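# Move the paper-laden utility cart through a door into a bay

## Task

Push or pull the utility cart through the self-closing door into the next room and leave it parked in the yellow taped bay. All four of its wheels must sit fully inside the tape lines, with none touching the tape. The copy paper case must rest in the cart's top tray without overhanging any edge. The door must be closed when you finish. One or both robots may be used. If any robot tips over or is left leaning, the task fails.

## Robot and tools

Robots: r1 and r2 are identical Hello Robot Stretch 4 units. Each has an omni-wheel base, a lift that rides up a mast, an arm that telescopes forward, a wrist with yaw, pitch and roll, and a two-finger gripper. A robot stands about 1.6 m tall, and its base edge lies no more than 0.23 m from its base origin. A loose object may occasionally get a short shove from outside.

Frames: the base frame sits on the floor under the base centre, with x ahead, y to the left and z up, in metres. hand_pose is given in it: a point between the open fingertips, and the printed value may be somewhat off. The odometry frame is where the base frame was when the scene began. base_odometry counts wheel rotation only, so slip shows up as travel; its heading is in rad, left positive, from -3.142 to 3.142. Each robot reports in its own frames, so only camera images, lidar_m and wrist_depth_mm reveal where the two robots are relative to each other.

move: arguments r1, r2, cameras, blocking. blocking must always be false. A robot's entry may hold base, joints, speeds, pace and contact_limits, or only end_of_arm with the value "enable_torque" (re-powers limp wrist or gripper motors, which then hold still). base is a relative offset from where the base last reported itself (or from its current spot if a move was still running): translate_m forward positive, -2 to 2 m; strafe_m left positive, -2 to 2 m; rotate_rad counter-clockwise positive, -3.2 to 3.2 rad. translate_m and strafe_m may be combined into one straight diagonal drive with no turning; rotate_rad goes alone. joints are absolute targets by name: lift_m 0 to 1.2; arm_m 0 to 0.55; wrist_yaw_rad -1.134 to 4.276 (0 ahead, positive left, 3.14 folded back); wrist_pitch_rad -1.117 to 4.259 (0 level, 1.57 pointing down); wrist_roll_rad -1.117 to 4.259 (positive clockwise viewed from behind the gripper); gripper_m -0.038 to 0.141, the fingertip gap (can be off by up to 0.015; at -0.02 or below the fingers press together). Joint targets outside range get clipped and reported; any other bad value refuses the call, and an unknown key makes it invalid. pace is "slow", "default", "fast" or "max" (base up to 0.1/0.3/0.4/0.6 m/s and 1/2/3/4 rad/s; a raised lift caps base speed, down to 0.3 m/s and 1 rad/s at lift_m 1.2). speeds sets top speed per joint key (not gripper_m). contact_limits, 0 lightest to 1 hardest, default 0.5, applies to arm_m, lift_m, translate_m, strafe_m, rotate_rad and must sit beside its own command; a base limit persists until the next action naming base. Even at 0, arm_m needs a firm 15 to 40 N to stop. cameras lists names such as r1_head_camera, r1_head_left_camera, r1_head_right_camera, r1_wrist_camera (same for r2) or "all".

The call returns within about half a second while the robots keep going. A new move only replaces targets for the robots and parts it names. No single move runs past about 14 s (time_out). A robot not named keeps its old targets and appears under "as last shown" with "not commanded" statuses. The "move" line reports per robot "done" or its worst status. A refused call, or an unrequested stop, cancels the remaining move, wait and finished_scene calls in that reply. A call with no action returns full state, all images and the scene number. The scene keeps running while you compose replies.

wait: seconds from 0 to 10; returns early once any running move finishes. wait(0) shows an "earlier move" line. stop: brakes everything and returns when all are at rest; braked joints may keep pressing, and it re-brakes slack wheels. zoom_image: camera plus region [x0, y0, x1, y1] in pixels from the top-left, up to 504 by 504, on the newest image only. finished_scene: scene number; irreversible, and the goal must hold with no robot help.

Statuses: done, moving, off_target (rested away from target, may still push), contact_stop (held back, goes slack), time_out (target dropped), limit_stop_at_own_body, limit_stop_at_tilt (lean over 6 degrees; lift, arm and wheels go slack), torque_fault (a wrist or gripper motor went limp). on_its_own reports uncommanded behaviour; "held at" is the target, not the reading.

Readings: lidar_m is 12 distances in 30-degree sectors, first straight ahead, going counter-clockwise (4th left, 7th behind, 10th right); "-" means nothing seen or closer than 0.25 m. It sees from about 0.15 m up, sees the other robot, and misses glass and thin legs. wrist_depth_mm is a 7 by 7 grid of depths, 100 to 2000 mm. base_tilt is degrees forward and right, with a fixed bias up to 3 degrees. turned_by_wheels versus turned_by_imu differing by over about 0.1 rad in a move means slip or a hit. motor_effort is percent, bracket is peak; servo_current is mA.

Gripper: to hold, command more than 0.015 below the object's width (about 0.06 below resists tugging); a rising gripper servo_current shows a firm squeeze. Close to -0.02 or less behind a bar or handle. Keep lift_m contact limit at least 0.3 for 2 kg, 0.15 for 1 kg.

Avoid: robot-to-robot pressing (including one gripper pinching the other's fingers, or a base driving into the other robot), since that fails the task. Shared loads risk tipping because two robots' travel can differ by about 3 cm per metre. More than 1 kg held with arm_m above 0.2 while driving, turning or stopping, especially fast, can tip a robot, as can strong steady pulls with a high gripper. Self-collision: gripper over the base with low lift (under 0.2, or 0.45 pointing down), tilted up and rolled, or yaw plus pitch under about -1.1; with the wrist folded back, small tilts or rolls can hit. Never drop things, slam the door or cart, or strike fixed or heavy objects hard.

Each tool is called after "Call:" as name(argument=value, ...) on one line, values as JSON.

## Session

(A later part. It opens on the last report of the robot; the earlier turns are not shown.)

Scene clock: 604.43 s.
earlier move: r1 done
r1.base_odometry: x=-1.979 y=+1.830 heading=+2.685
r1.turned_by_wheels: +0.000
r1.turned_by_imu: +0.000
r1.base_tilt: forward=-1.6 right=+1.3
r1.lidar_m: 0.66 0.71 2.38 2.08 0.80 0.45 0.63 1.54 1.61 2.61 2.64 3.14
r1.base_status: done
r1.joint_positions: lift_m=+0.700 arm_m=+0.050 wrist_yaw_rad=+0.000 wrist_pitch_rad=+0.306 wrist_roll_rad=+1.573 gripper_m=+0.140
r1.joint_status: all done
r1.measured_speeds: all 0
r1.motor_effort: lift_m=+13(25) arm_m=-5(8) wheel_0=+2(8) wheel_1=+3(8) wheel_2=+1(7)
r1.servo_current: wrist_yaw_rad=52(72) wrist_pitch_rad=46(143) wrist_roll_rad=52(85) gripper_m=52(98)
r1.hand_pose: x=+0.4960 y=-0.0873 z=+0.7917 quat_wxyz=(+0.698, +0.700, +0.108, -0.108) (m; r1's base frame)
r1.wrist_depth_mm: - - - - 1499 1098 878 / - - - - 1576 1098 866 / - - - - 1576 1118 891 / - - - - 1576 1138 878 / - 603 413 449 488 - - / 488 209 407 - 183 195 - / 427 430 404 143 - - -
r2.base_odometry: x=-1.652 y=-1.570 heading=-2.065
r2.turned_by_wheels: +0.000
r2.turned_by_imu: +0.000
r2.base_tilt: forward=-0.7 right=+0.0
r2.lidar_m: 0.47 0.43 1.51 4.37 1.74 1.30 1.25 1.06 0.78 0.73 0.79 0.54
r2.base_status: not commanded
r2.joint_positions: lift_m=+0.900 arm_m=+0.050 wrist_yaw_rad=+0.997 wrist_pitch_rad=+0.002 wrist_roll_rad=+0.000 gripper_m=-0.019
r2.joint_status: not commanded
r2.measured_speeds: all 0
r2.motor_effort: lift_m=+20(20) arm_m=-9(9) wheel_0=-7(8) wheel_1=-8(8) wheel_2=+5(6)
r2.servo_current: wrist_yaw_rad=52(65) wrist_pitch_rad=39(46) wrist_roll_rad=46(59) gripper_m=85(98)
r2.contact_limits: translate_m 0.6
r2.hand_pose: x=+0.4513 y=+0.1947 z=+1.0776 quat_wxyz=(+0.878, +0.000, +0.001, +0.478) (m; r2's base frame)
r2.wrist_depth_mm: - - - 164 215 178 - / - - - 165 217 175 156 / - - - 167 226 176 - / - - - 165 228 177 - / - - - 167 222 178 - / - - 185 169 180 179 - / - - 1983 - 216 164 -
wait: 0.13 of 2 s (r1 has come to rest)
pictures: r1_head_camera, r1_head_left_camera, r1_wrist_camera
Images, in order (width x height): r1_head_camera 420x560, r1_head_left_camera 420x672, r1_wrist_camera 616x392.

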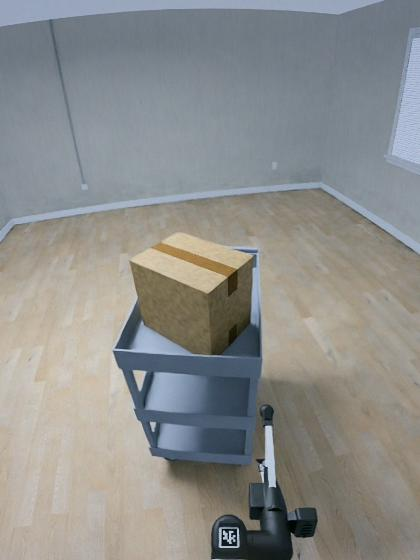

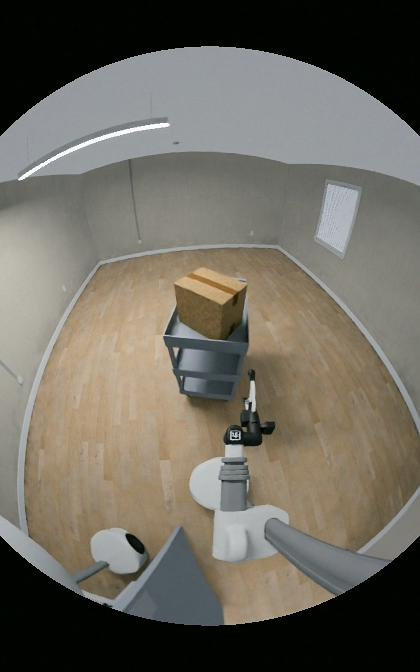

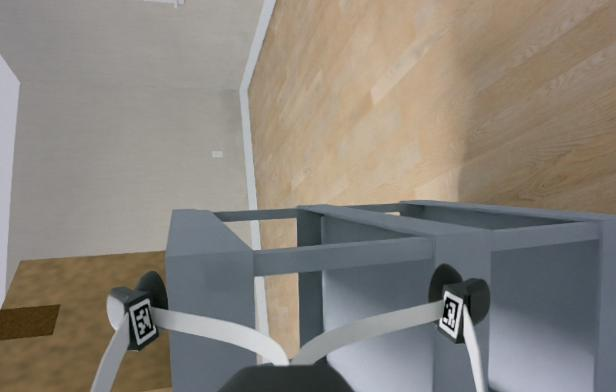

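Call:
move(blocking=false, r1={"base":{"strafe_m":0.28},"joints":{"wrist_pitch_rad":0.0,"lift_m":0.608}})

Call:
wait(seconds=3, cameras=["r1_wrist_camera","r1_head_camera","r1_head_left_camera"])

Scene clock: 612.80 s.
move: r1 moving
r1.base_odometry: x=-1.995 y=+1.798 heading=+2.685
r1.turned_by_wheels: +0.000
r1.turned_by_imu: +0.000
r1.base_tilt: forward=-1.6 right=+1.3
r1.lidar_m: 0.67 0.72 2.35 2.04 0.80 0.45 0.59 1.59 1.62 2.66 2.66 3.16
r1.base_status: strafe_m moving
r1.joint_positions: lift_m=+0.663 arm_m=+0.050 wrist_yaw_rad=+0.000 wrist_pitch_rad=+0.008 wrist_roll_rad=+1.573 gripper_m=+0.140
r1.joint_status: lift_m moving; wrist_pitch_rad moving
r1.measured_speeds: translate_m=+0.000 strafe_m=+0.140 rotate_rad=+0.001 lift_m=-0.146 arm_m=+0.000 wrist_yaw_rad=+0.000 wrist_pitch_rad=-0.044 wrist_roll_rad=+0.000
r1.motor_effort: lift_m=+11(13) arm_m=-5(5) wheel_0=-7(10) wheel_1=+9(11) wheel_2=+0(2)
r1.servo_current: wrist_yaw_rad=46(72) wrist_pitch_rad=39(137) wrist_roll_rad=65(65) gripper_m=46(46)
r1.hand_pose: x=+0.5094 y=-0.0873 z=+0.8386 quat_wxyz=(+0.706, +0.708, +0.003, -0.003) (m; r1's base frame)
r1.wrist_depth_mm: - - - - - 1618 1160 / - - - - - 1661 1182 / - - - - - 1708 1205 / - - - - - 1464 1042 / - - 585 413 418 421 - / - 210 492 413 210 195 - / - 455 459 143 - - -
r2: as last shown
r2.base_tilt: forward=-0.7 right=+0.1
r2.lidar_m: 0.48 0.43 0.93 4.37 1.74 1.30 1.24 1.05 0.79 0.74 0.80 0.53
r2.motor_effort: lift_m=+20(20) arm_m=-9(9) wheel_0=-8(8) wheel_1=-8(8) wheel_2=+5(6)
r2.servo_current: wrist_yaw_rad=46(59) wrist_pitch_rad=46(46) wrist_roll_rad=52(59) gripper_m=91(91)
r2.contact_limits: translate_m 0.6
r2.wrist_depth_mm: - - - 164 215 178 - / - - - 165 217 175 156 / - - - 167 225 176 - / - - - 165 227 177 - / - - - 167 222 178 - / - - 184 170 181 178 - / - - 1921 - 216 164 -
pictures: none

Scene clock: 614.57 s.
earlier move: r1 done
r1.base_odometry: x=-2.103 y=+1.579 heading=+2.685
r1.turned_by_wheels: +0.000
r1.turned_by_imu: +0.001
r1.base_tilt: forward=-1.6 right=+1.3
r1.lidar_m: 0.69 3.40 2.07 1.79 1.83 0.64 0.37 1.32 1.75 2.90 2.90 0.70
r1.base_status: done
r1.joint_positions: lift_m=+0.609 arm_m=+0.050 wrist_yaw_rad=+0.000 wrist_pitch_rad=+0.007 wrist_roll_rad=+1.573 gripper_m=+0.140
r1.joint_status: all done
r1.measured_speeds: all 0
r1.motor_effort: lift_m=+13(14) arm_m=-5(5) wheel_0=+0(12) wheel_1=-1(11) wheel_2=+0(2)
r1.servo_current: wrist_yaw_rad=39(72) wrist_pitch_rad=46(137) wrist_roll_rad=39(65) gripper_m=46(46)
r1.hand_pose: x=+0.5094 y=-0.0873 z=+0.7847 quat_wxyz=(+0.706, +0.708, +0.003, -0.002) (m; r1's base frame)
r1.wrist_depth_mm: - - 415 430 - 449 - / - 585 415 - - - - / - 462 421 - - - - / - 496 424 - - - - / - 544 433 430 - - - / - 210 433 433 - 195 - / - - - 143 - 1537 -
r2.base_odometry: x=-1.652 y=-1.570 heading=-2.065
r2.turned_by_wheels: +0.000
r2.turned_by_imu: +0.000
r2.base_tilt: forward=-0.7 right=+0.1
r2.lidar_m: 0.48 0.44 0.68 4.31 1.72 1.29 1.25 1.06 0.77 0.74 0.78 0.54
r2.base_status: not commanded
r2.joint_positions: lift_m=+0.900 arm_m=+0.050 wrist_yaw_rad=+0.997 wrist_pitch_rad=+0.002 wrist_roll_rad=+0.000 gripper_m=-0.019
r2.joint_status: not commanded
r2.measured_speeds: all 0
r2.motor_effort: lift_m=+20(20) arm_m=-9(10) wheel_0=-8(8) wheel_1=-8(8) wheel_2=+5(6)
r2.servo_current: wrist_yaw_rad=39(59) wrist_pitch_rad=46(46) wrist_roll_rad=59(59) gripper_m=91(98)
r2.contact_limits: translate_m 0.6
r2.hand_pose: x=+0.4513 y=+0.1947 z=+1.0776 quat_wxyz=(+0.878, +0.000, +0.001, +0.478) (m; r2's base frame)
r2.wrist_depth_mm: - - - 164 215 178 - / - - - 166 217 176 156 / - - - 167 224 177 - / - - - 165 228 177 - / - - 1537 166 222 178 - / - - 185 170 180 178 - / - - 1921 - 216 164 -
wait: 1.77 of 3 s (r1 has come to rest)
pictures: r1_head_camera, r1_head_left_camera, r1_wrist_camera
Images, in order (width x height): r1_head_camera 420x560, r1_head_left_camera 420x672, r1_wrist_camera 616x392.

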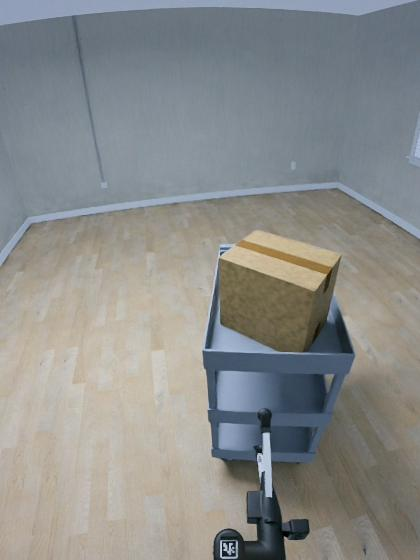

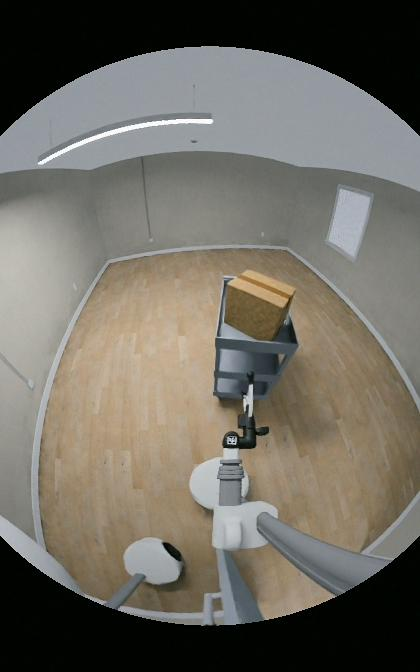

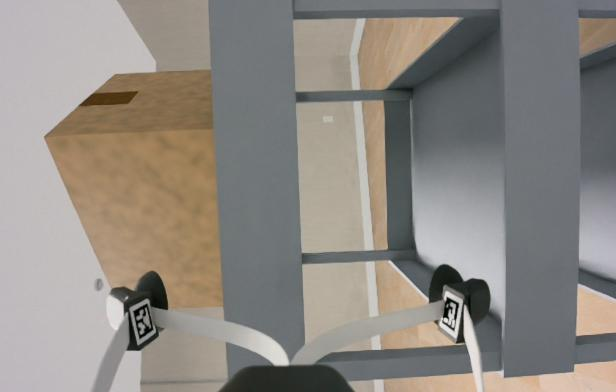

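Call:
move(blocking=false, r1={"joints":{"lift_m":0.658}})

Call:
wait(seconds=1.5)

Call:
move(blocking=false, r1={"base":{"translate_m":0.15},"pace":"slow","contact_limits":{"translate_m":0.2}})

Call:
wait(seconds=3, cameras=["r1_wrist_camera","r1_head_camera"])

Scene clock: 626.33 s.
move: r1 moving
r1.base_odometry: x=-2.103 y=+1.579 heading=+2.685
r1.turned_by_wheels: +0.000
r1.turned_by_imu: +0.000
r1.base_tilt: forward=-1.6 right=+1.3
r1.lidar_m: 0.69 3.45 2.07 1.82 1.81 0.64 0.37 1.32 1.76 2.91 2.91 0.73
r1.base_status: not commanded
r1.joint_positions: lift_m=+0.643 arm_m=+0.050 wrist_yaw_rad=+0.000 wrist_pitch_rad=+0.007 wrist_roll_rad=+1.573 gripper_m=+0.140
r1.joint_status: lift_m moving
r1.measured_speeds: translate_m=+0.000 strafe_m=+0.000 rotate_rad=+0.000 lift_m=+0.099 arm_m=+0.000 wrist_yaw_rad=+0.000 wrist_pitch_rad=+0.000 wrist_roll_rad=+0.000
r1.motor_effort: lift_m=+26(27) arm_m=-5(5) wheel_0=+0(1) wheel_1=-1(2) wheel_2=+0(0)
r1.servo_current: wrist_yaw_rad=52(59) wrist_pitch_rad=46(52) wrist_roll_rad=59(59) gripper_m=46(46)
r1.hand_pose: x=+0.5094 y=-0.0873 z=+0.8190 quat_wxyz=(+0.706, +0.708, +0.003, -0.002) (m; r1's base frame)
r1.wrist_depth_mm: - - - 413 - 449 - / - 634 535 415 - - - / - 455 455 421 - - - / - 496 492 424 - - - / - 549 554 430 - - - / - 209 603 433 - 194 - / - - - 142 - 1576 -
r2: as last shown
r2.lidar_m: 0.48 0.42 0.67 4.37 1.72 1.29 1.23 1.05 0.78 0.75 0.79 0.55
r2.motor_effort: lift_m=+20(20) arm_m=-9(10) wheel_0=-7(8) wheel_1=-8(8) wheel_2=+6(6)
r2.servo_current: wrist_yaw_rad=52(59) wrist_pitch_rad=46(46) wrist_roll_rad=52(59) gripper_m=85(91)
r2.contact_limits: translate_m 0.6
r2.wrist_depth_mm: - - - 164 215 178 - / - - - 166 217 176 156 / - - - 167 225 177 - / - - - 165 228 177 - / - - 1499 167 223 178 - / - - 185 170 181 178 - / - - 1921 - 216 164 -
pictures: none

Scene clock: 626.93 s.
earlier move: r1 done
r1.base_odometry: x=-2.103 y=+1.579 heading=+2.685
r1.turned_by_wheels: +0.000
r1.turned_by_imu: +0.000
r1.base_tilt: forward=-1.6 right=+1.3
r1.lidar_m: 0.68 3.43 2.06 1.82 1.84 0.65 0.37 4.38 1.78 2.88 2.89 0.71
r1.base_status: not commanded
r1.joint_positions: lift_m=+0.657 arm_m=+0.050 wrist_yaw_rad=+0.000 wrist_pitch_rad=+0.007 wrist_roll_rad=+1.573 gripper_m=+0.140
r1.joint_status: all done
r1.measured_speeds: all 0
r1.motor_effort: lift_m=+25(27) arm_m=-5(5) wheel_0=+0(1) wheel_1=-1(2) wheel_2=+0(0)
r1.servo_current: wrist_yaw_rad=33(72) wrist_pitch_rad=52(59) wrist_roll_rad=39(65) gripper_m=46(46)
r1.hand_pose: x=+0.5094 y=-0.0873 z=+0.8337 quat_wxyz=(+0.706, +0.708, +0.003, -0.002) (m; r1's base frame)
r1.wrist_depth_mm: - - - 413 - 564 - / - - 580 418 - - - / - 459 462 421 - - - / - 496 500 427 - - - / - 564 559 430 - - - / - 209 603 433 - 195 - / - - - 143 - 1756 452
r2.base_odometry: x=-1.652 y=-1.570 heading=-2.065
r2.turned_by_wheels: +0.000
r2.turned_by_imu: +0.000
r2.base_tilt: forward=-0.6 right=+0.0
r2.lidar_m: 0.48 0.45 0.67 4.37 1.74 1.29 1.24 1.08 0.79 0.74 0.79 0.52
r2.base_status: not commanded
r2.joint_positions: lift_m=+0.900 arm_m=+0.050 wrist_yaw_rad=+0.997 wrist_pitch_rad=+0.002 wrist_roll_rad=+0.000 gripper_m=-0.019
r2.joint_status: not commanded
r2.measured_speeds: all 0
r2.motor_effort: lift_m=+20(20) arm_m=-9(10) wheel_0=-7(8) wheel_1=-8(8) wheel_2=+5(6)
r2.servo_current: wrist_yaw_rad=52(59) wrist_pitch_rad=39(46) wrist_roll_rad=46(59) gripper_m=85(91)
r2.contact_limits: translate_m 0.6
r2.hand_pose: x=+0.4513 y=+0.1947 z=+1.0776 quat_wxyz=(+0.878, +0.000, +0.001, +0.478) (m; r2's base frame)
r2.wrist_depth_mm: - - - 165 215 178 - / - - - 165 216 176 156 / - - - 167 225 177 - / - - - 166 228 176 - / - - 1537 166 222 178 - / - - 186 169 181 178 - / - - 1983 - 216 164 -
wait: 0.60 of 1.5 s (r1 has come to rest)
pictures: none

Scene clock: 627.43 s.
move: r1 moving
r1.base_odometry: x=-2.114 y=+1.584 heading=+2.685
r1.turned_by_wheels: +0.000
r1.turned_by_imu: +0.000
r1.base_tilt: forward=-1.6 right=+1.2
r1.lidar_m: 0.66 3.45 2.08 1.81 1.83 0.66 0.36 4.38 1.76 2.90 2.89 0.70
r1.base_status: translate_m moving
r1.joint_positions: lift_m=+0.657 arm_m=+0.050 wrist_yaw_rad=+0.000 wrist_pitch_rad=+0.007 wrist_roll_rad=+1.573 gripper_m=+0.140
r1.joint_status: not commanded
r1.measured_speeds: translate_m=+0.048 strafe_m=+0.000 rotate_rad=-0.001 lift_m=+0.000 arm_m=+0.000 wrist_yaw_rad=+0.000 wrist_pitch_rad=+0.000 wrist_roll_rad=+0.000
r1.motor_effort: lift_m=+25(25) arm_m=-5(5) wheel_0=+5(7) wheel_1=+8(8) wheel_2=-5(7)
r1.servo_current: wrist_yaw_rad=33(65) wrist_pitch_rad=52(52) wrist_roll_rad=46(65) gripper_m=39(52)
r1.contact_limits: translate_m 0.2
r1.hand_pose: x=+0.5094 y=-0.0873 z=+0.8337 quat_wxyz=(+0.706, +0.708, +0.003, -0.002) (m; r1's base frame)
r1.wrist_depth_mm: - - - 402 - 1756 - / - 609 554 407 - - - / - 452 455 410 - - - / - 484 488 413 - - - / - 559 539 415 - - - / - 209 597 424 - 195 - / - - - 143 - 1499 -
r2: as last shown
r2.base_tilt: forward=-0.6 right=+0.1
r2.lidar_m: 0.50 0.41 0.67 4.40 1.77 1.29 1.25 1.06 0.78 0.75 0.78 0.56
r2.motor_effort: lift_m=+20(20) arm_m=-9(9) wheel_0=-7(8) wheel_1=-8(8) wheel_2=+5(6)
r2.servo_current: wrist_yaw_rad=46(52) wrist_pitch_rad=39(46) wrist_roll_rad=46(59) gripper_m=85(98)
r2.contact_limits: translate_m 0.6
r2.wrist_depth_mm: - - - 164 215 178 - / - - - 165 216 175 156 / - - - 167 225 177 - / - - - 166 228 177 - / - - 1537 166 223 178 - / - - 186 170 181 178 - / - - 1983 - 216 165 -
pictures: none

Scene clock: 629.73 s.
earlier move: r1 done
r1.base_odometry: x=-2.237 y=+1.645 heading=+2.685
r1.turned_by_wheels: +0.000
r1.turned_by_imu: +0.000
r1.base_tilt: forward=-1.6 right=+1.3
r1.lidar_m: 0.53 3.48 2.11 1.83 1.83 0.79 0.53 1.88 1.87 2.89 2.86 0.57
r1.base_status: done
r1.joint_positions: lift_m=+0.657 arm_m=+0.050 wrist_yaw_rad=+0.000 wrist_pitch_rad=+0.007 wrist_roll_rad=+1.573 gripper_m=+0.140
r1.joint_status: not commanded
r1.measured_speeds: all 0
r1.motor_effort: lift_m=+25(25) arm_m=-5(5) wheel_0=+2(7) wheel_1=+3(8) wheel_2=-1(8)
r1.servo_current: wrist_yaw_rad=39(65) wrist_pitch_rad=52(52) wrist_roll_rad=39(65) gripper_m=46(52)
r1.contact_limits: translate_m 0.2
r1.hand_pose: x=+0.5094 y=-0.0873 z=+0.8337 quat_wxyz=(+0.706, +0.708, +0.003, -0.002) (m; r1's base frame)
r1.wrist_depth_mm: - - 442 270 - 1863 - / 330 324 307 272 - - - / 317 322 319 274 - - - / 349 351 347 277 - 878 - / - 392 389 279 - 878 - / - 209 421 282 211 195 - / - - - 143 - 1708 -
r2.base_odometry: x=-1.652 y=-1.570 heading=-2.065
r2.turned_by_wheels: +0.000
r2.turned_by_imu: +0.000
r2.base_tilt: forward=-0.7 right=+0.1
r2.lidar_m: 0.49 0.42 0.80 4.35 1.76 1.29 1.25 1.05 0.78 0.75 0.77 0.54
r2.base_status: not commanded
r2.joint_positions: lift_m=+0.900 arm_m=+0.050 wrist_yaw_rad=+0.997 wrist_pitch_rad=+0.002 wrist_roll_rad=+0.000 gripper_m=-0.019
r2.joint_status: not commanded
r2.measured_speeds: all 0
r2.motor_effort: lift_m=+20(20) arm_m=-9(10) wheel_0=-7(8) wheel_1=-8(8) wheel_2=+5(6)
r2.servo_current: wrist_yaw_rad=46(59) wrist_pitch_rad=39(46) wrist_roll_rad=46(59) gripper_m=91(98)
r2.contact_limits: translate_m 0.6
r2.hand_pose: x=+0.4513 y=+0.1947 z=+1.0776 quat_wxyz=(+0.878, +0.000, +0.001, +0.478) (m; r2's base frame)
r2.wrist_depth_mm: - - - 164 215 178 - / - - - 166 216 176 156 / - - - 167 225 177 - / - - - 165 227 177 - / - - - 166 222 178 - / - - 185 170 180 179 - / - - 1863 - 216 165 -
wait: 2.30 of 3 s (r1 has come to rest)
pictures: r1_head_camera, r1_wrist_camera
Images, in order (width x height): r1_head_camera 420x560, r1_wrist_camera 616x392.

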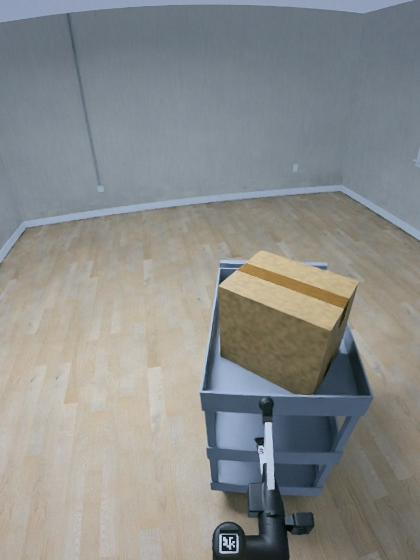

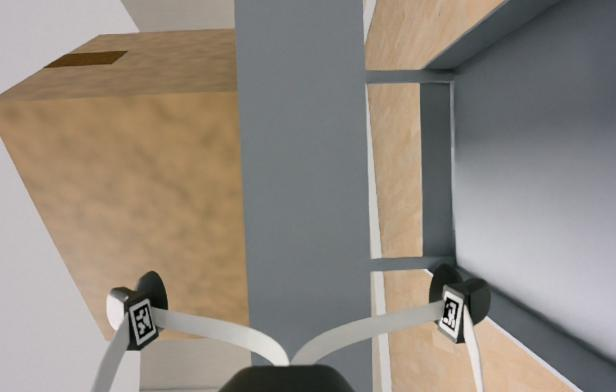

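Call:
move(blocking=false, r1={"base":{"translate_m":0.095},"pace":"slow","contact_limits":{"translate_m":0.15}})

Call:
wait(seconds=2.5, cameras=["r1_wrist_camera"])

Call:
move(blocking=false, r1={"joints":{"gripper_m":0.03}})

Call:
wait(seconds=2, cameras=["r1_wrist_camera","r1_head_camera"])

Scene clock: 636.40 s.
move: r1 moving
r1.base_odometry: x=-2.249 y=+1.650 heading=+2.686
r1.turned_by_wheels: +0.000
r1.turned_by_imu: +0.000
r1.base_tilt: forward=-1.6 right=+1.3
r1.lidar_m: 0.52 3.46 2.10 1.84 1.86 0.79 0.55 1.88 1.90 2.88 2.87 0.55
r1.base_status: translate_m moving
r1.joint_positions: lift_m=+0.657 arm_m=+0.050 wrist_yaw_rad=+0.000 wrist_pitch_rad=+0.007 wrist_roll_rad=+1.573 gripper_m=+0.140
r1.joint_status: not commanded
r1.measured_speeds: translate_m=+0.049 strafe_m=+0.000 rotate_rad=+0.001 lift_m=+0.000 arm_m=+0.000 wrist_yaw_rad=+0.000 wrist_pitch_rad=+0.000 wrist_roll_rad=+0.000
r1.motor_effort: lift_m=+25(25) arm_m=-5(5) wheel_0=+6(8) wheel_1=+5(7) wheel_2=-6(6)
r1.servo_current: wrist_yaw_rad=52(59) wrist_pitch_rad=46(59) wrist_roll_rad=46(65) gripper_m=46(46)
r1.contact_limits: translate_m 0.15
r1.hand_pose: x=+0.5094 y=-0.0873 z=+0.8337 quat_wxyz=(+0.706, +0.708, +0.003, -0.002) (m; r1's base frame)
r1.wrist_depth_mm: - 469 415 258 - 1921 - / 309 300 297 260 - - - / 306 309 307 264 866 854 - / 340 342 340 266 866 866 - / - 377 375 267 271 854 - / - 209 410 271 211 194 - / - - - 143 - 1756 -
r2: as last shown
r2.base_tilt: forward=-0.6 right=+0.1
r2.lidar_m: 0.48 0.43 0.80 4.41 1.76 1.28 1.24 1.05 0.78 0.72 0.79 0.53
r2.motor_effort: lift_m=+20(20) arm_m=-9(9) wheel_0=-8(8) wheel_1=-7(8) wheel_2=+5(6)
r2.servo_current: wrist_yaw_rad=39(52) wrist_pitch_rad=39(46) wrist_roll_rad=52(59) gripper_m=85(91)
r2.contact_limits: translate_m 0.6
r2.wrist_depth_mm: - - - 164 215 178 - / - - - 165 216 176 156 / - - - 167 226 177 - / - - - 165 227 177 - / - - - 167 222 178 - / - - 185 170 180 178 - / - - 1921 - 216 164 -
pictures: none

Scene clock: 638.13 s.
earlier move: r1 done
r1.base_odometry: x=-2.323 y=+1.687 heading=+2.686
r1.turned_by_wheels: +0.000
r1.turned_by_imu: +0.000
r1.base_tilt: forward=-1.6 right=+1.2
r1.lidar_m: 0.46 3.51 2.14 1.86 1.88 0.84 0.62 1.94 1.96 2.85 2.84 0.46
r1.base_status: done
r1.joint_positions: lift_m=+0.657 arm_m=+0.050 wrist_yaw_rad=+0.000 wrist_pitch_rad=+0.007 wrist_roll_rad=+1.573 gripper_m=+0.140
r1.joint_status: not commanded
r1.measured_speeds: all 0
r1.motor_effort: lift_m=+25(25) arm_m=-5(5) wheel_0=+3(8) wheel_1=+3(7) wheel_2=-1(7)
r1.servo_current: wrist_yaw_rad=46(59) wrist_pitch_rad=52(59) wrist_roll_rad=59(65) gripper_m=46(52)
r1.contact_limits: translate_m 0.15
r1.hand_pose: x=+0.5094 y=-0.0873 z=+0.8337 quat_wxyz=(+0.706, +0.708, +0.003, -0.002) (m; r1's base frame)
r1.wrist_depth_mm: 252 240 177 178 178 1808 - / 215 218 180 179 181 - - / 234 237 181 181 182 778 - / 258 262 183 183 184 788 - / 287 290 185 185 186 798 - / 324 208 186 187 187 194 - / - 366 366 151 190 1708 -
r2.base_odometry: x=-1.652 y=-1.570 heading=-2.065
r2.turned_by_wheels: +0.000
r2.turned_by_imu: +0.000
r2.base_tilt: forward=-0.6 right=+0.1
r2.lidar_m: 0.48 0.41 0.88 4.39 1.73 1.28 1.25 1.02 0.78 0.76 0.79 0.55
r2.base_status: not commanded
r2.joint_positions: lift_m=+0.900 arm_m=+0.050 wrist_yaw_rad=+0.997 wrist_pitch_rad=+0.002 wrist_roll_rad=+0.000 gripper_m=-0.019
r2.joint_status: not commanded
r2.measured_speeds: all 0
r2.motor_effort: lift_m=+20(20) arm_m=-9(9) wheel_0=-8(8) wheel_1=-8(8) wheel_2=+5(6)
r2.servo_current: wrist_yaw_rad=39(65) wrist_pitch_rad=46(46) wrist_roll_rad=39(59) gripper_m=85(98)
r2.contact_limits: translate_m 0.6
r2.hand_pose: x=+0.4513 y=+0.1947 z=+1.0776 quat_wxyz=(+0.878, +0.000, +0.001, +0.478) (m; r2's base frame)
r2.wrist_depth_mm: - - - 163 215 178 - / - - - 166 216 176 156 / - - - 167 226 177 - / - - - 165 228 177 - / - - - 167 221 178 - / - - 186 169 180 178 - / - - 1921 - 216 164 -
wait: 1.73 of 2.5 s (r1 has come to rest)
pictures: r1_wrist_camera
Images, in order (width x height): r1_wrist_camera 616x392.

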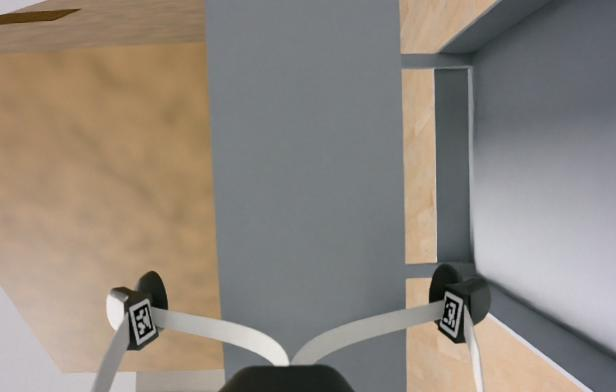

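Scene clock: 638.63 s.
move: r1 moving
r1.base_odometry: x=-2.323 y=+1.687 heading=+2.686
r1.turned_by_wheels: +0.000
r1.turned_by_imu: +0.000
r1.base_tilt: forward=-1.6 right=+1.3
r1.lidar_m: 0.45 3.51 2.12 1.87 1.87 0.87 0.62 1.91 1.98 2.85 2.84 0.47
r1.base_status: not commanded
r1.joint_positions: lift_m=+0.657 arm_m=+0.050 wrist_yaw_rad=+0.000 wrist_pitch_rad=+0.007 wrist_roll_rad=+1.573 gripper_m=+0.129
r1.joint_status: gripper_m moving
r1.measured_speeds: all 0
r1.motor_effort: lift_m=+25(25) arm_m=-5(5) wheel_0=+4(4) wheel_1=+3(3) wheel_2=-1(1)
r1.servo_current: wrist_yaw_rad=65(65) wrist_pitch_rad=46(52) wrist_roll_rad=46(65) gripper_m=98(98)
r1.contact_limits: translate_m 0.15
r1.hand_pose: x=+0.5094 y=-0.0873 z=+0.8337 quat_wxyz=(+0.706, +0.708, +0.003, -0.002) (m; r1's base frame)
r1.wrist_depth_mm: 252 241 177 178 178 1863 - / 216 217 179 180 180 - - / 234 236 181 182 182 788 - / 258 262 183 182 184 788 - / 289 290 185 186 186 809 - / 324 211 186 187 187 196 - / - 373 368 149 190 1708 -
r2: as last shown
r2.base_tilt: forward=-0.7 right=+0.0
r2.lidar_m: 0.49 0.44 0.88 4.40 1.75 1.29 1.24 1.05 0.77 0.76 0.79 0.55
r2.motor_effort: lift_m=+20(20) arm_m=-9(10) wheel_0=-8(8) wheel_1=-8(8) wheel_2=+6(6)
r2.servo_current: wrist_yaw_rad=52(52) wrist_pitch_rad=39(46) wrist_roll_rad=46(52) gripper_m=85(91)
r2.contact_limits: translate_m 0.6
r2.wrist_depth_mm: - - - 163 216 178 - / - - - 166 216 175 156 / - - - 167 225 177 - / - - - 166 228 177 - / - - - 167 222 178 - / - - 186 170 181 179 - / - - 1863 - 216 164 -
pictures: none

Scene clock: 640.20 s.
earlier move: r1 done
r1.base_odometry: x=-2.323 y=+1.687 heading=+2.686
r1.turned_by_wheels: +0.000
r1.turned_by_imu: +0.000
r1.base_tilt: forward=-1.6 right=+1.3
r1.lidar_m: 0.44 3.54 2.09 1.87 1.88 0.88 0.60 1.95 1.98 2.85 2.84 0.47
r1.base_status: not commanded
r1.joint_positions: lift_m=+0.657 arm_m=+0.050 wrist_yaw_rad=+0.000 wrist_pitch_rad=+0.011 wrist_roll_rad=+1.573 gripper_m=+0.031
r1.joint_status: all done
r1.measured_speeds: all 0
r1.motor_effort: lift_m=+25(25) arm_m=-5(5) wheel_0=+2(4) wheel_1=+2(3) wheel_2=-1(1)
r1.servo_current: wrist_yaw_rad=59(72) wrist_pitch_rad=65(65) wrist_roll_rad=39(65) gripper_m=78(202)
r1.contact_limits: translate_m 0.15
r1.hand_pose: x=+0.5094 y=-0.0873 z=+0.8327 quat_wxyz=(+0.706, +0.708, +0.004, -0.004) (m; r1's base frame)
r1.wrist_depth_mm: 198 200 168 170 172 - - / 211 212 171 172 174 - - / 229 233 173 175 176 - - / 253 256 176 177 178 - - / 285 286 178 179 181 - - / 322 317 180 181 182 - - / 373 163 182 182 183 1808 -
r2.base_odometry: x=-1.652 y=-1.570 heading=-2.065
r2.turned_by_wheels: +0.000
r2.turned_by_imu: +0.000
r2.base_tilt: forward=-0.6 right=+0.1
r2.lidar_m: 0.49 0.42 0.85 4.36 1.75 1.31 1.25 1.05 0.78 0.73 0.79 0.56
r2.base_status: not commanded
r2.joint_positions: lift_m=+0.900 arm_m=+0.050 wrist_yaw_rad=+0.997 wrist_pitch_rad=+0.002 wrist_roll_rad=+0.000 gripper_m=-0.019
r2.joint_status: not commanded
r2.measured_speeds: all 0
r2.motor_effort: lift_m=+20(20) arm_m=-9(10) wheel_0=-7(8) wheel_1=-8(8) wheel_2=+5(6)
r2.servo_current: wrist_yaw_rad=46(59) wrist_pitch_rad=46(46) wrist_roll_rad=33(59) gripper_m=85(98)
r2.contact_limits: translate_m 0.6
r2.hand_pose: x=+0.4513 y=+0.1947 z=+1.0776 quat_wxyz=(+0.878, +0.000, +0.001, +0.478) (m; r2's base frame)
r2.wrist_depth_mm: - - - 163 215 178 - / - - - 165 217 175 156 / - - - 167 225 177 - / - - - 166 228 176 - / - - - 166 222 178 - / - - 186 170 181 179 - / - - - - 216 165 -
wait: 1.57 of 2 s (r1 has come to rest)
pictures: r1_head_camera, r1_wrist_camera
Images, in order (width x height): r1_head_camera 420x560, r1_wrist_camera 616x392.

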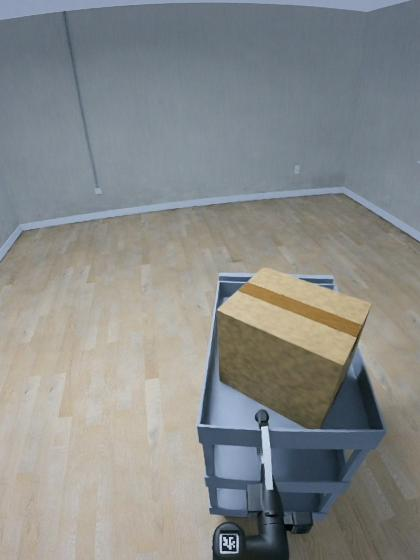

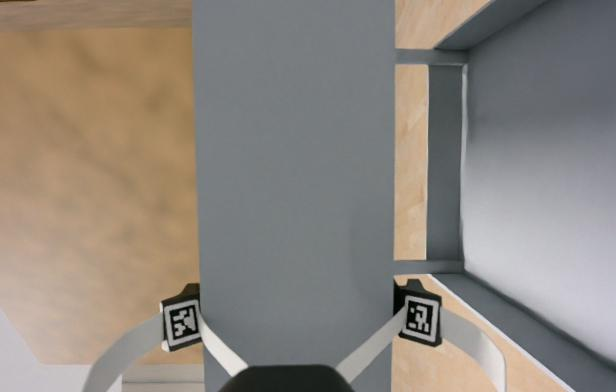

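Call:
move(blocking=false, r1={"base":{"translate_m":-0.1,"strafe_m":-0.13},"pace":"slow","contact_limits":{"translate_m":0.6}})

Call:
wait(seconds=3, cameras=["r1_wrist_camera","r1_head_camera","r1_head_left_camera"])

Scene clock: 652.70 s.
move: r1 moving
r1.base_odometry: x=-2.312 y=+1.692 heading=+2.686
r1.turned_by_wheels: +0.001
r1.turned_by_imu: +0.001
r1.base_tilt: forward=-1.6 right=+1.3
r1.lidar_m: 0.45 3.53 2.13 1.89 1.89 0.87 0.61 1.89 1.93 2.84 2.84 0.48
r1.base_status: translate_m moving; strafe_m moving
r1.joint_positions: lift_m=+0.657 arm_m=+0.050 wrist_yaw_rad=+0.002 wrist_pitch_rad=+0.011 wrist_roll_rad=+1.573 gripper_m=+0.031
r1.joint_status: not commanded
r1.measured_speeds: translate_m=-0.031 strafe_m=-0.038 rotate_rad=+0.001 lift_m=+0.000 arm_m=+0.000 wrist_yaw_rad=+0.010 wrist_pitch_rad=+0.000 wrist_roll_rad=-0.001
r1.motor_effort: lift_m=+25(25) arm_m=-5(5) wheel_0=+4(5) wheel_1=-7(9) wheel_2=+7(8)
r1.servo_current: wrist_yaw_rad=39(59) wrist_pitch_rad=65(65) wrist_roll_rad=46(72) gripper_m=85(85)
r1.contact_limits: translate_m 0.6
r1.hand_pose: x=+0.5095 y=-0.0869 z=+0.8326 quat_wxyz=(+0.706, +0.708, +0.004, -0.003) (m; r1's base frame)
r1.wrist_depth_mm: 199 200 168 170 171 - - / 211 211 170 172 173 - - / 229 231 173 174 176 - - / 254 257 175 177 178 - - / 283 285 178 179 181 - - / 322 319 180 181 183 - - / 373 154 181 183 183 1618 -
r2: as last shown
r2.base_tilt: forward=-0.7 right=+0.1
r2.lidar_m: 0.49 0.42 0.89 4.35 1.72 1.30 1.24 1.04 0.78 0.73 0.80 0.55
r2.motor_effort: lift_m=+20(20) arm_m=-9(9) wheel_0=-8(8) wheel_1=-8(8) wheel_2=+5(6)
r2.servo_current: wrist_yaw_rad=46(59) wrist_pitch_rad=46(46) wrist_roll_rad=52(52) gripper_m=85(91)
r2.contact_limits: translate_m 0.6
r2.wrist_depth_mm: - - - 163 216 178 - / - - - 166 217 176 156 / - - - 167 225 177 - / - - - 165 228 177 - / - - - 166 222 178 - / - - 185 170 180 179 - / - - - - 216 164 -
pictures: none

Scene clock: 655.10 s.
earlier move: r1 done
r1.base_odometry: x=-2.176 y=+1.759 heading=+2.686
r1.turned_by_wheels: +0.000
r1.turned_by_imu: -0.001
r1.base_tilt: forward=-1.6 right=+1.3
r1.lidar_m: 0.42 3.72 2.26 1.97 1.99 0.60 0.52 1.76 1.85 2.73 2.74 0.50
r1.base_status: done
r1.joint_positions: lift_m=+0.657 arm_m=+0.050 wrist_yaw_rad=+0.003 wrist_pitch_rad=+0.011 wrist_roll_rad=+1.573 gripper_m=+0.031
r1.joint_status: not commanded
r1.measured_speeds: all 0
r1.motor_effort: lift_m=+25(25) arm_m=-4(5) wheel_0=+7(9) wheel_1=-3(9) wheel_2=+3(10)
r1.servo_current: wrist_yaw_rad=46(72) wrist_pitch_rad=65(72) wrist_roll_rad=59(72) gripper_m=72(85)
r1.contact_limits: translate_m 0.6
r1.hand_pose: x=+0.5096 y=-0.0866 z=+0.8326 quat_wxyz=(+0.706, +0.708, +0.005, -0.003) (m; r1's base frame)
r1.wrist_depth_mm: - - 205 206 - 1661 - / 238 236 201 202 - 1661 - / 243 246 196 196 198 - - / 258 262 192 192 195 820 - / 276 277 188 188 190 - - / 290 291 183 184 185 - - / 307 161 179 180 176 615 -
r2.base_odometry: x=-1.652 y=-1.570 heading=-2.065
r2.turned_by_wheels: +0.000
r2.turned_by_imu: +0.000
r2.base_tilt: forward=-0.7 right=+0.1
r2.lidar_m: 0.47 0.43 0.85 4.36 1.75 1.31 1.25 1.06 0.77 0.74 0.80 0.53
r2.base_status: not commanded
r2.joint_positions: lift_m=+0.900 arm_m=+0.050 wrist_yaw_rad=+0.997 wrist_pitch_rad=+0.002 wrist_roll_rad=+0.000 gripper_m=-0.019
r2.joint_status: not commanded
r2.measured_speeds: all 0
r2.motor_effort: lift_m=+20(20) arm_m=-9(10) wheel_0=-7(8) wheel_1=-8(8) wheel_2=+6(6)
r2.servo_current: wrist_yaw_rad=46(59) wrist_pitch_rad=39(46) wrist_roll_rad=39(59) gripper_m=91(98)
r2.contact_limits: translate_m 0.6
r2.hand_pose: x=+0.4513 y=+0.1947 z=+1.0776 quat_wxyz=(+0.878, +0.000, +0.001, +0.478) (m; r2's base frame)
r2.wrist_depth_mm: - - - 165 215 178 - / - - - 166 217 176 156 / - - - 167 226 177 - / - - - 165 228 177 - / - - - 169 222 178 - / - - 185 170 181 179 - / - - - - 216 165 -
wait: 2.40 of 3 s (r1 has come to rest)
pictures: r1_head_camera, r1_head_left_camera, r1_wrist_camera
Images, in order (width x height): r1_head_camera 420x560, r1_head_left_camera 420x672, r1_wrist_camera 616x392.

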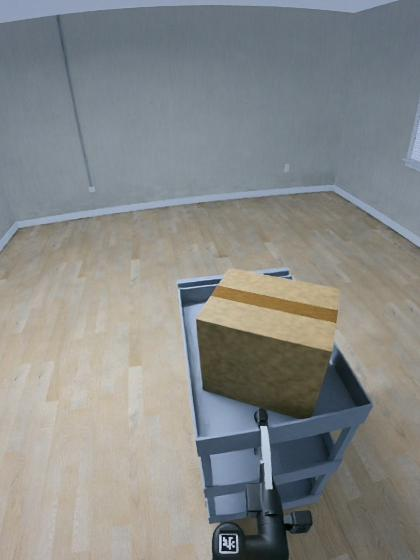

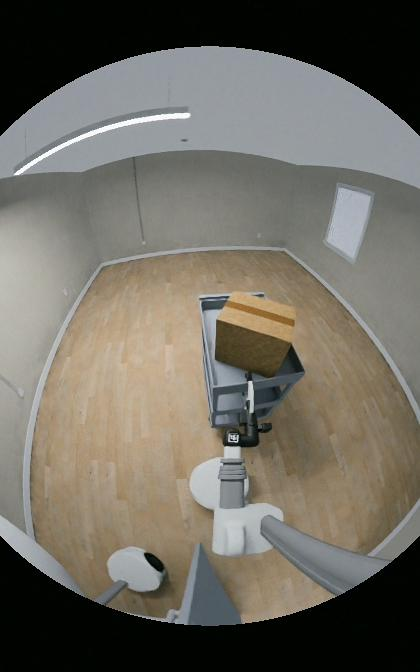

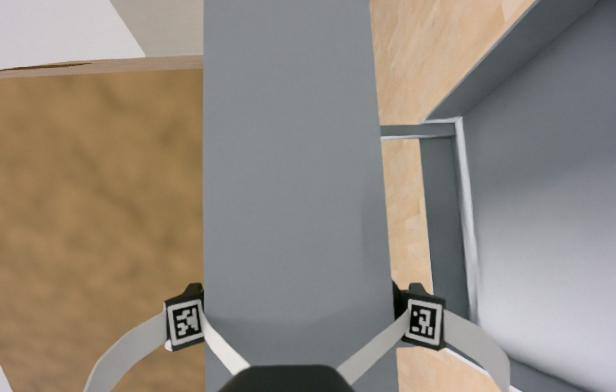

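Call:
move(blocking=false, r1={"base":{"translate_m":-0.11,"strafe_m":-0.19},"pace":"slow","contact_limits":{"translate_m":0.6}})

Call:
wait(seconds=3.5)

Call:
move(blocking=false, r1={"base":{"rotate_rad":0.25},"pace":"slow","contact_limits":{"rotate_rad":0.6}})

Call:
wait(seconds=3, cameras=["r1_wrist_camera","r1_head_camera","r1_head_left_camera"])

Scene clock: 675.67 s.
move: r1 moving
r1.base_odometry: x=-2.165 y=+1.766 heading=+2.687
r1.turned_by_wheels: +0.001
r1.turned_by_imu: +0.000
r1.base_tilt: forward=-1.6 right=+1.3
r1.lidar_m: 0.42 3.73 2.27 1.98 2.00 0.56 0.54 1.73 1.83 2.72 2.76 0.49
r1.base_status: translate_m moving; strafe_m moving
r1.joint_positions: lift_m=+0.657 arm_m=+0.050 wrist_yaw_rad=+0.003 wrist_pitch_rad=+0.011 wrist_roll_rad=+1.573 gripper_m=+0.031
r1.joint_status: not commanded
r1.measured_speeds: translate_m=-0.023 strafe_m=-0.042 rotate_rad=-0.001 lift_m=+0.000 arm_m=+0.000 wrist_yaw_rad=+0.000 wrist_pitch_rad=+0.000 wrist_roll_rad=+0.000
r1.motor_effort: lift_m=+25(25) arm_m=-4(4) wheel_0=+7(9) wheel_1=-7(7) wheel_2=+8(8)
r1.servo_current: wrist_yaw_rad=59(78) wrist_pitch_rad=59(65) wrist_roll_rad=59(59) gripper_m=72(78)
r1.contact_limits: translate_m 0.6
r1.hand_pose: x=+0.5096 y=-0.0866 z=+0.8326 quat_wxyz=(+0.706, +0.708, +0.005, -0.003) (m; r1's base frame)
r1.wrist_depth_mm: - - 208 208 - 1661 - / 237 238 203 202 - 1756 - / 244 246 196 197 200 - - / 258 262 193 193 195 809 - / 273 277 189 189 190 - - / 291 290 183 185 184 173 - / 309 170 179 180 180 173 -
r2: as last shown
r2.base_tilt: forward=-0.6 right=+0.1
r2.lidar_m: 0.49 0.43 0.87 4.35 1.75 1.30 1.23 1.05 0.77 0.75 0.80 0.52
r2.motor_effort: lift_m=+20(20) arm_m=-9(9) wheel_0=-7(8) wheel_1=-8(8) wheel_2=+5(6)
r2.servo_current: wrist_yaw_rad=52(52) wrist_pitch_rad=46(46) wrist_roll_rad=52(65) gripper_m=85(91)
r2.contact_limits: translate_m 0.6
r2.wrist_depth_mm: - - - 164 215 178 - / - - - 166 216 175 156 / - - - 167 225 177 - / - - - 166 229 177 - / - - - 167 222 178 - / - - 185 169 180 178 - / - - - - 216 165 -
pictures: none

Scene clock: 678.63 s.
earlier move: r1 done
r1.base_odometry: x=-1.994 y=+1.882 heading=+2.686
r1.turned_by_wheels: +0.000
r1.turned_by_imu: -0.001
r1.base_tilt: forward=-1.6 right=+1.3
r1.lidar_m: 0.36 0.60 2.43 2.15 0.88 0.50 0.76 1.52 1.64 2.59 2.57 0.51
r1.base_status: done
r1.joint_positions: lift_m=+0.657 arm_m=+0.050 wrist_yaw_rad=+0.003 wrist_pitch_rad=+0.011 wrist_roll_rad=+1.573 gripper_m=+0.031
r1.joint_status: not commanded
r1.measured_speeds: all 0
r1.motor_effort: lift_m=+25(25) arm_m=-4(4) wheel_0=+4(11) wheel_1=-3(8) wheel_2=+4(8)
r1.servo_current: wrist_yaw_rad=52(91) wrist_pitch_rad=52(72) wrist_roll_rad=46(85) gripper_m=72(85)
r1.contact_limits: translate_m 0.6
r1.hand_pose: x=+0.5096 y=-0.0866 z=+0.8326 quat_wxyz=(+0.706, +0.708, +0.005, -0.003) (m; r1's base frame)
r1.wrist_depth_mm: - - - 272 - 1576 427 / - - - 248 - 1618 - / 270 271 236 229 - 1808 - / 272 274 218 213 759 - - / 276 277 204 200 202 809 - / 277 282 186 187 185 174 - / 282 160 179 177 174 154 -
r2.base_odometry: x=-1.652 y=-1.570 heading=-2.065
r2.turned_by_wheels: +0.000
r2.turned_by_imu: +0.000
r2.base_tilt: forward=-0.7 right=+0.1
r2.lidar_m: 0.49 0.46 1.38 4.35 1.74 1.31 1.25 1.04 0.77 0.76 0.82 0.56
r2.base_status: not commanded
r2.joint_positions: lift_m=+0.900 arm_m=+0.050 wrist_yaw_rad=+0.997 wrist_pitch_rad=+0.002 wrist_roll_rad=+0.000 gripper_m=-0.019
r2.joint_status: not commanded
r2.measured_speeds: all 0
r2.motor_effort: lift_m=+20(20) arm_m=-9(10) wheel_0=-8(8) wheel_1=-7(8) wheel_2=+5(6)
r2.servo_current: wrist_yaw_rad=52(65) wrist_pitch_rad=33(46) wrist_roll_rad=46(65) gripper_m=85(91)
r2.contact_limits: translate_m 0.6
r2.hand_pose: x=+0.4513 y=+0.1947 z=+1.0776 quat_wxyz=(+0.878, +0.000, +0.001, +0.478) (m; r2's base frame)
r2.wrist_depth_mm: - - - 164 215 178 - / - - - 165 216 175 156 / - - - 166 225 177 - / - - - 166 228 177 - / - - - 166 221 178 - / - - 186 170 180 178 - / - - - - 216 165 -
wait: 2.97 of 3.5 s (r1 has come to rest)
pictures: none

Scene clock: 679.13 s.
move: r1 moving
r1.base_odometry: x=-1.994 y=+1.882 heading=+2.810
r1.turned_by_wheels: +0.124
r1.turned_by_imu: +0.123
r1.base_tilt: forward=-1.6 right=+1.3
r1.lidar_m: 0.38 3.41 2.31 2.14 0.88 0.51 0.94 1.55 1.78 2.60 2.63 0.50
r1.base_status: rotate_rad moving
r1.joint_positions: lift_m=+0.657 arm_m=+0.050 wrist_yaw_rad=-0.008 wrist_pitch_rad=+0.011 wrist_roll_rad=+1.573 gripper_m=+0.031
r1.joint_status: not commanded
r1.measured_speeds: translate_m=-0.001 strafe_m=+0.000 rotate_rad=+0.492 lift_m=+0.000 arm_m=+0.000 wrist_yaw_rad=-0.002 wrist_pitch_rad=+0.000 wrist_roll_rad=+0.000
r1.motor_effort: lift_m=+25(25) arm_m=-3(4) wheel_0=-13(14) wheel_1=-8(8) wheel_2=-12(12)
r1.servo_current: wrist_yaw_rad=72(78) wrist_pitch_rad=59(65) wrist_roll_rad=59(65) gripper_m=78(85)
r1.contact_limits: rotate_rad 0.6
r1.hand_pose: x=+0.5085 y=-0.0898 z=+0.8326 quat_wxyz=(+0.706, +0.708, +0.001, -0.007) (m; r1's base frame)
r1.wrist_depth_mm: - - - 247 - 1618 - / - - 264 230 - 1808 - / 264 266 221 216 - 1863 - / 271 272 208 205 206 - - / 276 279 196 193 198 - - / 283 283 184 183 183 173 - / 290 162 175 176 173 154 -
r2: as last shown
r2.base_tilt: forward=-0.6 right=+0.0
r2.lidar_m: 0.49 0.44 1.37 4.35 1.75 1.28 1.23 1.04 0.78 0.74 0.76 0.53
r2.motor_effort: lift_m=+20(20) arm_m=-9(10) wheel_0=-7(8) wheel_1=-8(8) wheel_2=+5(6)
r2.servo_current: wrist_yaw_rad=39(59) wrist_pitch_rad=46(46) wrist_roll_rad=39(59) gripper_m=91(91)
r2.contact_limits: translate_m 0.6
r2.wrist_depth_mm: - - - 164 215 178 - / - - - 166 216 175 156 / - - - 167 225 177 - / - - - 165 228 177 - / - - - 167 223 178 - / - - 186 169 180 178 - / - - - - 216 165 -
pictures: none

Scene clock: 679.93 s.
earlier move: r1 done
r1.base_odometry: x=-1.994 y=+1.882 heading=+2.936
r1.turned_by_wheels: +0.126
r1.turned_by_imu: +0.127
r1.base_tilt: forward=-1.6 right=+1.2
r1.lidar_m: 0.44 2.96 2.19 2.12 0.50 0.55 1.21 1.55 2.03 2.58 2.72 0.48
r1.base_status: done
r1.joint_positions: lift_m=+0.657 arm_m=+0.050 wrist_yaw_rad=-0.003 wrist_pitch_rad=+0.011 wrist_roll_rad=+1.573 gripper_m=+0.031
r1.joint_status: not commanded
r1.measured_speeds: all 0
r1.motor_effort: lift_m=+25(25) arm_m=+2(4) wheel_0=-1(14) wheel_1=-3(8) wheel_2=-2(12)
r1.servo_current: wrist_yaw_rad=59(78) wrist_pitch_rad=65(72) wrist_roll_rad=52(65) gripper_m=65(85)
r1.contact_limits: rotate_rad 0.6
r1.hand_pose: x=+0.5090 y=-0.0882 z=+0.8326 quat_wxyz=(+0.706, +0.708, +0.003, -0.005) (m; r1's base frame)
r1.wrist_depth_mm: 303 294 189 190 192 1756 - / 224 229 188 189 191 - - / 242 244 187 189 190 809 - / 262 265 186 187 189 - - / 283 287 185 186 188 - - / 309 307 183 185 187 173 - / 342 178 181 184 175 176 -
r2.base_odometry: x=-1.652 y=-1.570 heading=-2.065
r2.turned_by_wheels: +0.000
r2.turned_by_imu: +0.000
r2.base_tilt: forward=-0.6 right=+0.1
r2.lidar_m: 0.49 0.44 1.35 4.40 1.71 1.28 1.24 1.05 0.78 0.75 0.77 0.54
r2.base_status: not commanded
r2.joint_positions: lift_m=+0.900 arm_m=+0.050 wrist_yaw_rad=+0.997 wrist_pitch_rad=+0.002 wrist_roll_rad=+0.000 gripper_m=-0.019
r2.joint_status: not commanded
r2.measured_speeds: all 0
r2.motor_effort: lift_m=+20(20) arm_m=-9(10) wheel_0=-7(8) wheel_1=-8(8) wheel_2=+5(6)
r2.servo_current: wrist_yaw_rad=39(65) wrist_pitch_rad=39(46) wrist_roll_rad=52(59) gripper_m=85(91)
r2.contact_limits: translate_m 0.6
r2.hand_pose: x=+0.4513 y=+0.1947 z=+1.0776 quat_wxyz=(+0.878, +0.000, +0.001, +0.478) (m; r2's base frame)
r2.wrist_depth_mm: - - - 164 215 178 - / - - - 165 217 175 156 / - - - 167 225 177 - / - - - 166 228 177 - / - - - 169 222 178 - / - - 185 170 181 178 - / - - - - 216 165 -
wait: 0.80 of 3 s (r1 has come to rest)
pictures: r1_head_camera, r1_head_left_camera, r1_wrist_camera
Images, in order (width x height): r1_head_camera 420x560, r1_head_left_camera 420x672, r1_wrist_camera 616x392.

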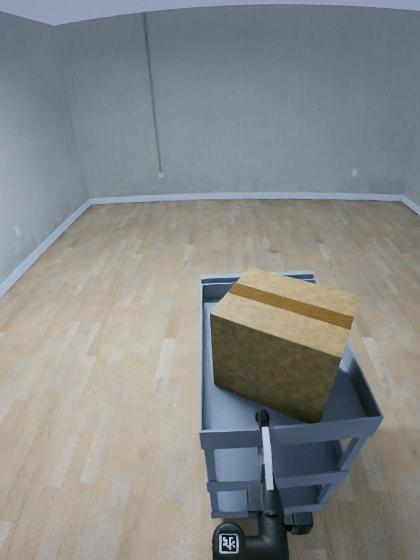

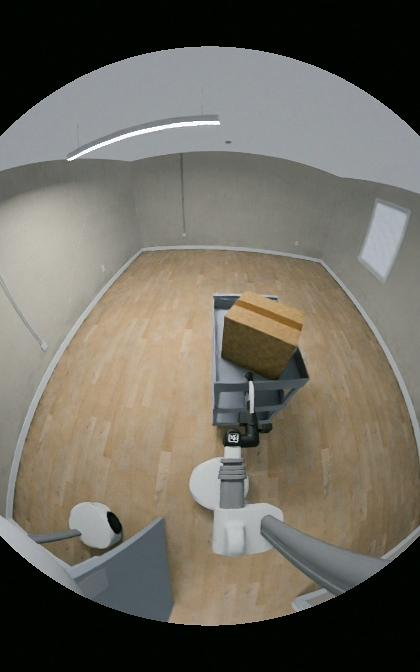

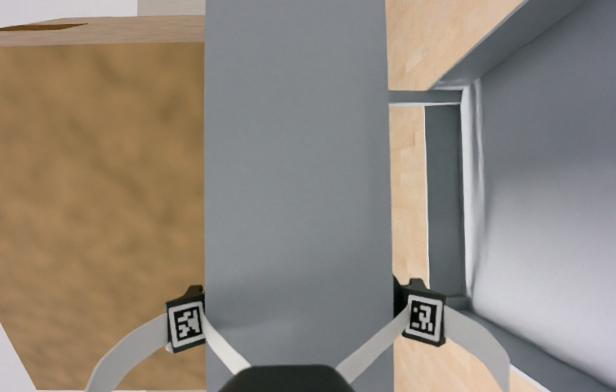

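Call:
move(blocking=false, r1={"base":{"translate_m":-0.35,"strafe_m":-0.08},"pace":"slow","contact_limits":{"translate_m":0.6}})

Call:
wait(seconds=5, cameras=["r1_head_left_camera","r1_head_right_camera","r1_wrist_camera"])

Scene clock: 688.87 s.
move: r1 moving
r1.base_odometry: x=-1.981 y=+1.882 heading=+2.936
r1.turned_by_wheels: +0.000
r1.turned_by_imu: +0.000
r1.base_tilt: forward=-1.5 right=+1.2
r1.lidar_m: 0.44 2.96 2.21 2.14 0.51 0.54 1.17 1.54 2.03 2.60 2.69 0.48
r1.base_status: translate_m moving; strafe_m moving
r1.joint_positions: lift_m=+0.657 arm_m=+0.050 wrist_yaw_rad=+0.000 wrist_pitch_rad=+0.011 wrist_roll_rad=+1.573 gripper_m=+0.031
r1.joint_status: not commanded
r1.measured_speeds: translate_m=-0.049 strafe_m=-0.011 rotate_rad=+0.001 lift_m=+0.000 arm_m=+0.000 wrist_yaw_rad=+0.015 wrist_pitch_rad=+0.000 wrist_roll_rad=+0.000
r1.motor_effort: lift_m=+25(25) arm_m=+1(4) wheel_0=-6(7) wheel_1=-6(7) wheel_2=+8(8)
r1.servo_current: wrist_yaw_rad=59(72) wrist_pitch_rad=65(72) wrist_roll_rad=39(59) gripper_m=65(78)
r1.contact_limits: translate_m 0.6
r1.hand_pose: x=+0.5093 y=-0.0874 z=+0.8326 quat_wxyz=(+0.706, +0.708, +0.004, -0.004) (m; r1's base frame)
r1.wrist_depth_mm: 282 277 189 190 193 1808 - / 225 229 188 190 191 - - / 242 244 187 189 191 798 - / 262 266 187 189 190 809 - / 286 287 187 188 189 - - / 315 314 186 187 188 - - / 347 160 185 186 174 1756 -
r2: as last shown
r2.lidar_m: 0.49 0.41 1.35 4.37 1.71 1.29 1.25 1.05 0.76 0.75 0.80 0.55
r2.motor_effort: lift_m=+20(20) arm_m=-9(9) wheel_0=-7(8) wheel_1=-8(8) wheel_2=+5(6)
r2.servo_current: wrist_yaw_rad=46(52) wrist_pitch_rad=46(46) wrist_roll_rad=46(59) gripper_m=91(91)
r2.contact_limits: translate_m 0.6
r2.wrist_depth_mm: - - - 164 216 178 - / - - - 166 217 176 157 / - - - 167 225 177 - / - - - 165 229 177 - / - - - 169 222 178 - / - - 186 170 180 179 - / - - - - 216 165 -
pictures: none

Scene clock: 693.20 s.
earlier move: r1 done
r1.base_odometry: x=-1.635 y=+1.888 heading=+2.936
r1.turned_by_wheels: +0.000
r1.turned_by_imu: +0.000
r1.base_tilt: forward=-1.6 right=+1.3
r1.lidar_m: 0.43 3.10 2.31 0.45 0.45 0.59 4.14 1.20 1.52 2.51 2.61 0.51
r1.base_status: done
r1.joint_positions: lift_m=+0.657 arm_m=+0.050 wrist_yaw_rad=+0.002 wrist_pitch_rad=+0.011 wrist_roll_rad=+1.573 gripper_m=+0.031
r1.joint_status: not commanded
r1.measured_speeds: all 0
r1.motor_effort: lift_m=+25(25) arm_m=-4(4) wheel_0=+0(7) wheel_1=-3(7) wheel_2=+3(11)
r1.servo_current: wrist_yaw_rad=26(72) wrist_pitch_rad=59(72) wrist_roll_rad=59(65) gripper_m=78(85)
r1.contact_limits: translate_m 0.6
r1.hand_pose: x=+0.5095 y=-0.0868 z=+0.8326 quat_wxyz=(+0.706, +0.708, +0.005, -0.003) (m; r1's base frame)
r1.wrist_depth_mm: - - 216 217 - 1661 - / 244 246 209 210 - 1756 - / 252 254 203 204 207 - - / 265 268 198 198 202 820 - / 278 285 193 194 197 - - / 296 297 188 189 189 - - / 314 309 183 185 184 661 -
r2.base_odometry: x=-1.652 y=-1.570 heading=-2.065
r2.turned_by_wheels: +0.000
r2.turned_by_imu: +0.001
r2.base_tilt: forward=-0.6 right=+0.1
r2.lidar_m: 0.48 0.43 1.26 4.36 1.77 1.30 1.26 1.06 0.78 0.73 0.78 0.54
r2.base_status: not commanded
r2.joint_positions: lift_m=+0.900 arm_m=+0.050 wrist_yaw_rad=+0.997 wrist_pitch_rad=+0.002 wrist_roll_rad=+0.000 gripper_m=-0.019
r2.joint_status: not commanded
r2.measured_speeds: all 0
r2.motor_effort: lift_m=+20(20) arm_m=-9(10) wheel_0=-7(8) wheel_1=-8(8) wheel_2=+5(6)
r2.servo_current: wrist_yaw_rad=65(65) wrist_pitch_rad=39(46) wrist_roll_rad=52(65) gripper_m=85(98)
r2.contact_limits: translate_m 0.6
r2.hand_pose: x=+0.4513 y=+0.1947 z=+1.0776 quat_wxyz=(+0.878, +0.000, +0.001, +0.478) (m; r2's base frame)
r2.wrist_depth_mm: - - - 164 214 178 - / - - - 165 216 175 156 / - - - 167 226 177 - / - - - 166 228 177 - / - - - 167 221 178 - / - - 185 170 180 179 - / - - - - 216 164 -
wait: 4.33 of 5 s (r1 has come to rest)
pictures: r1_head_left_camera, r1_head_right_camera, r1_wrist_camera
Images, in order (width x height): r1_head_left_camera 420x672, r1_head_right_camera 420x672, r1_wrist_camera 616x392.

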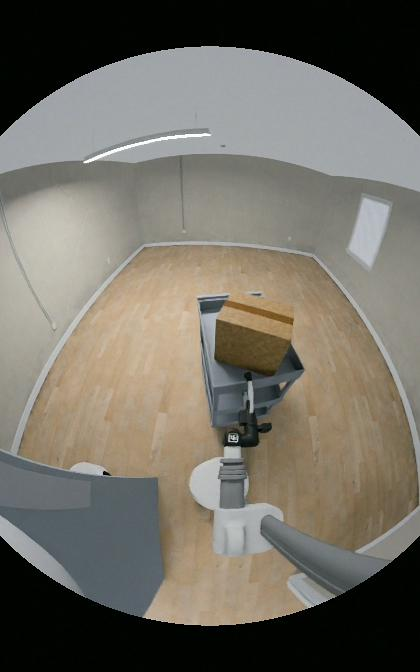

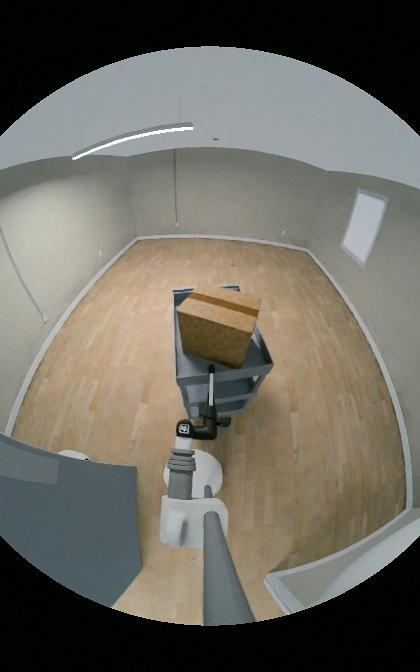

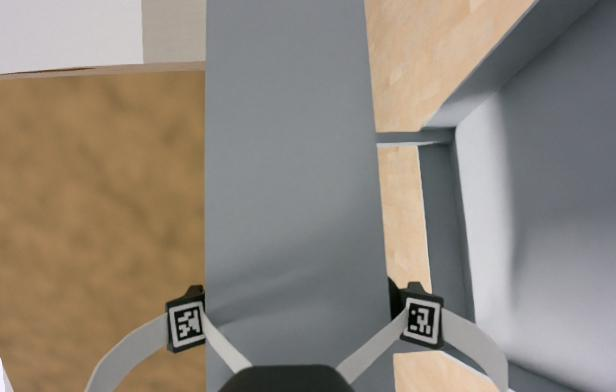

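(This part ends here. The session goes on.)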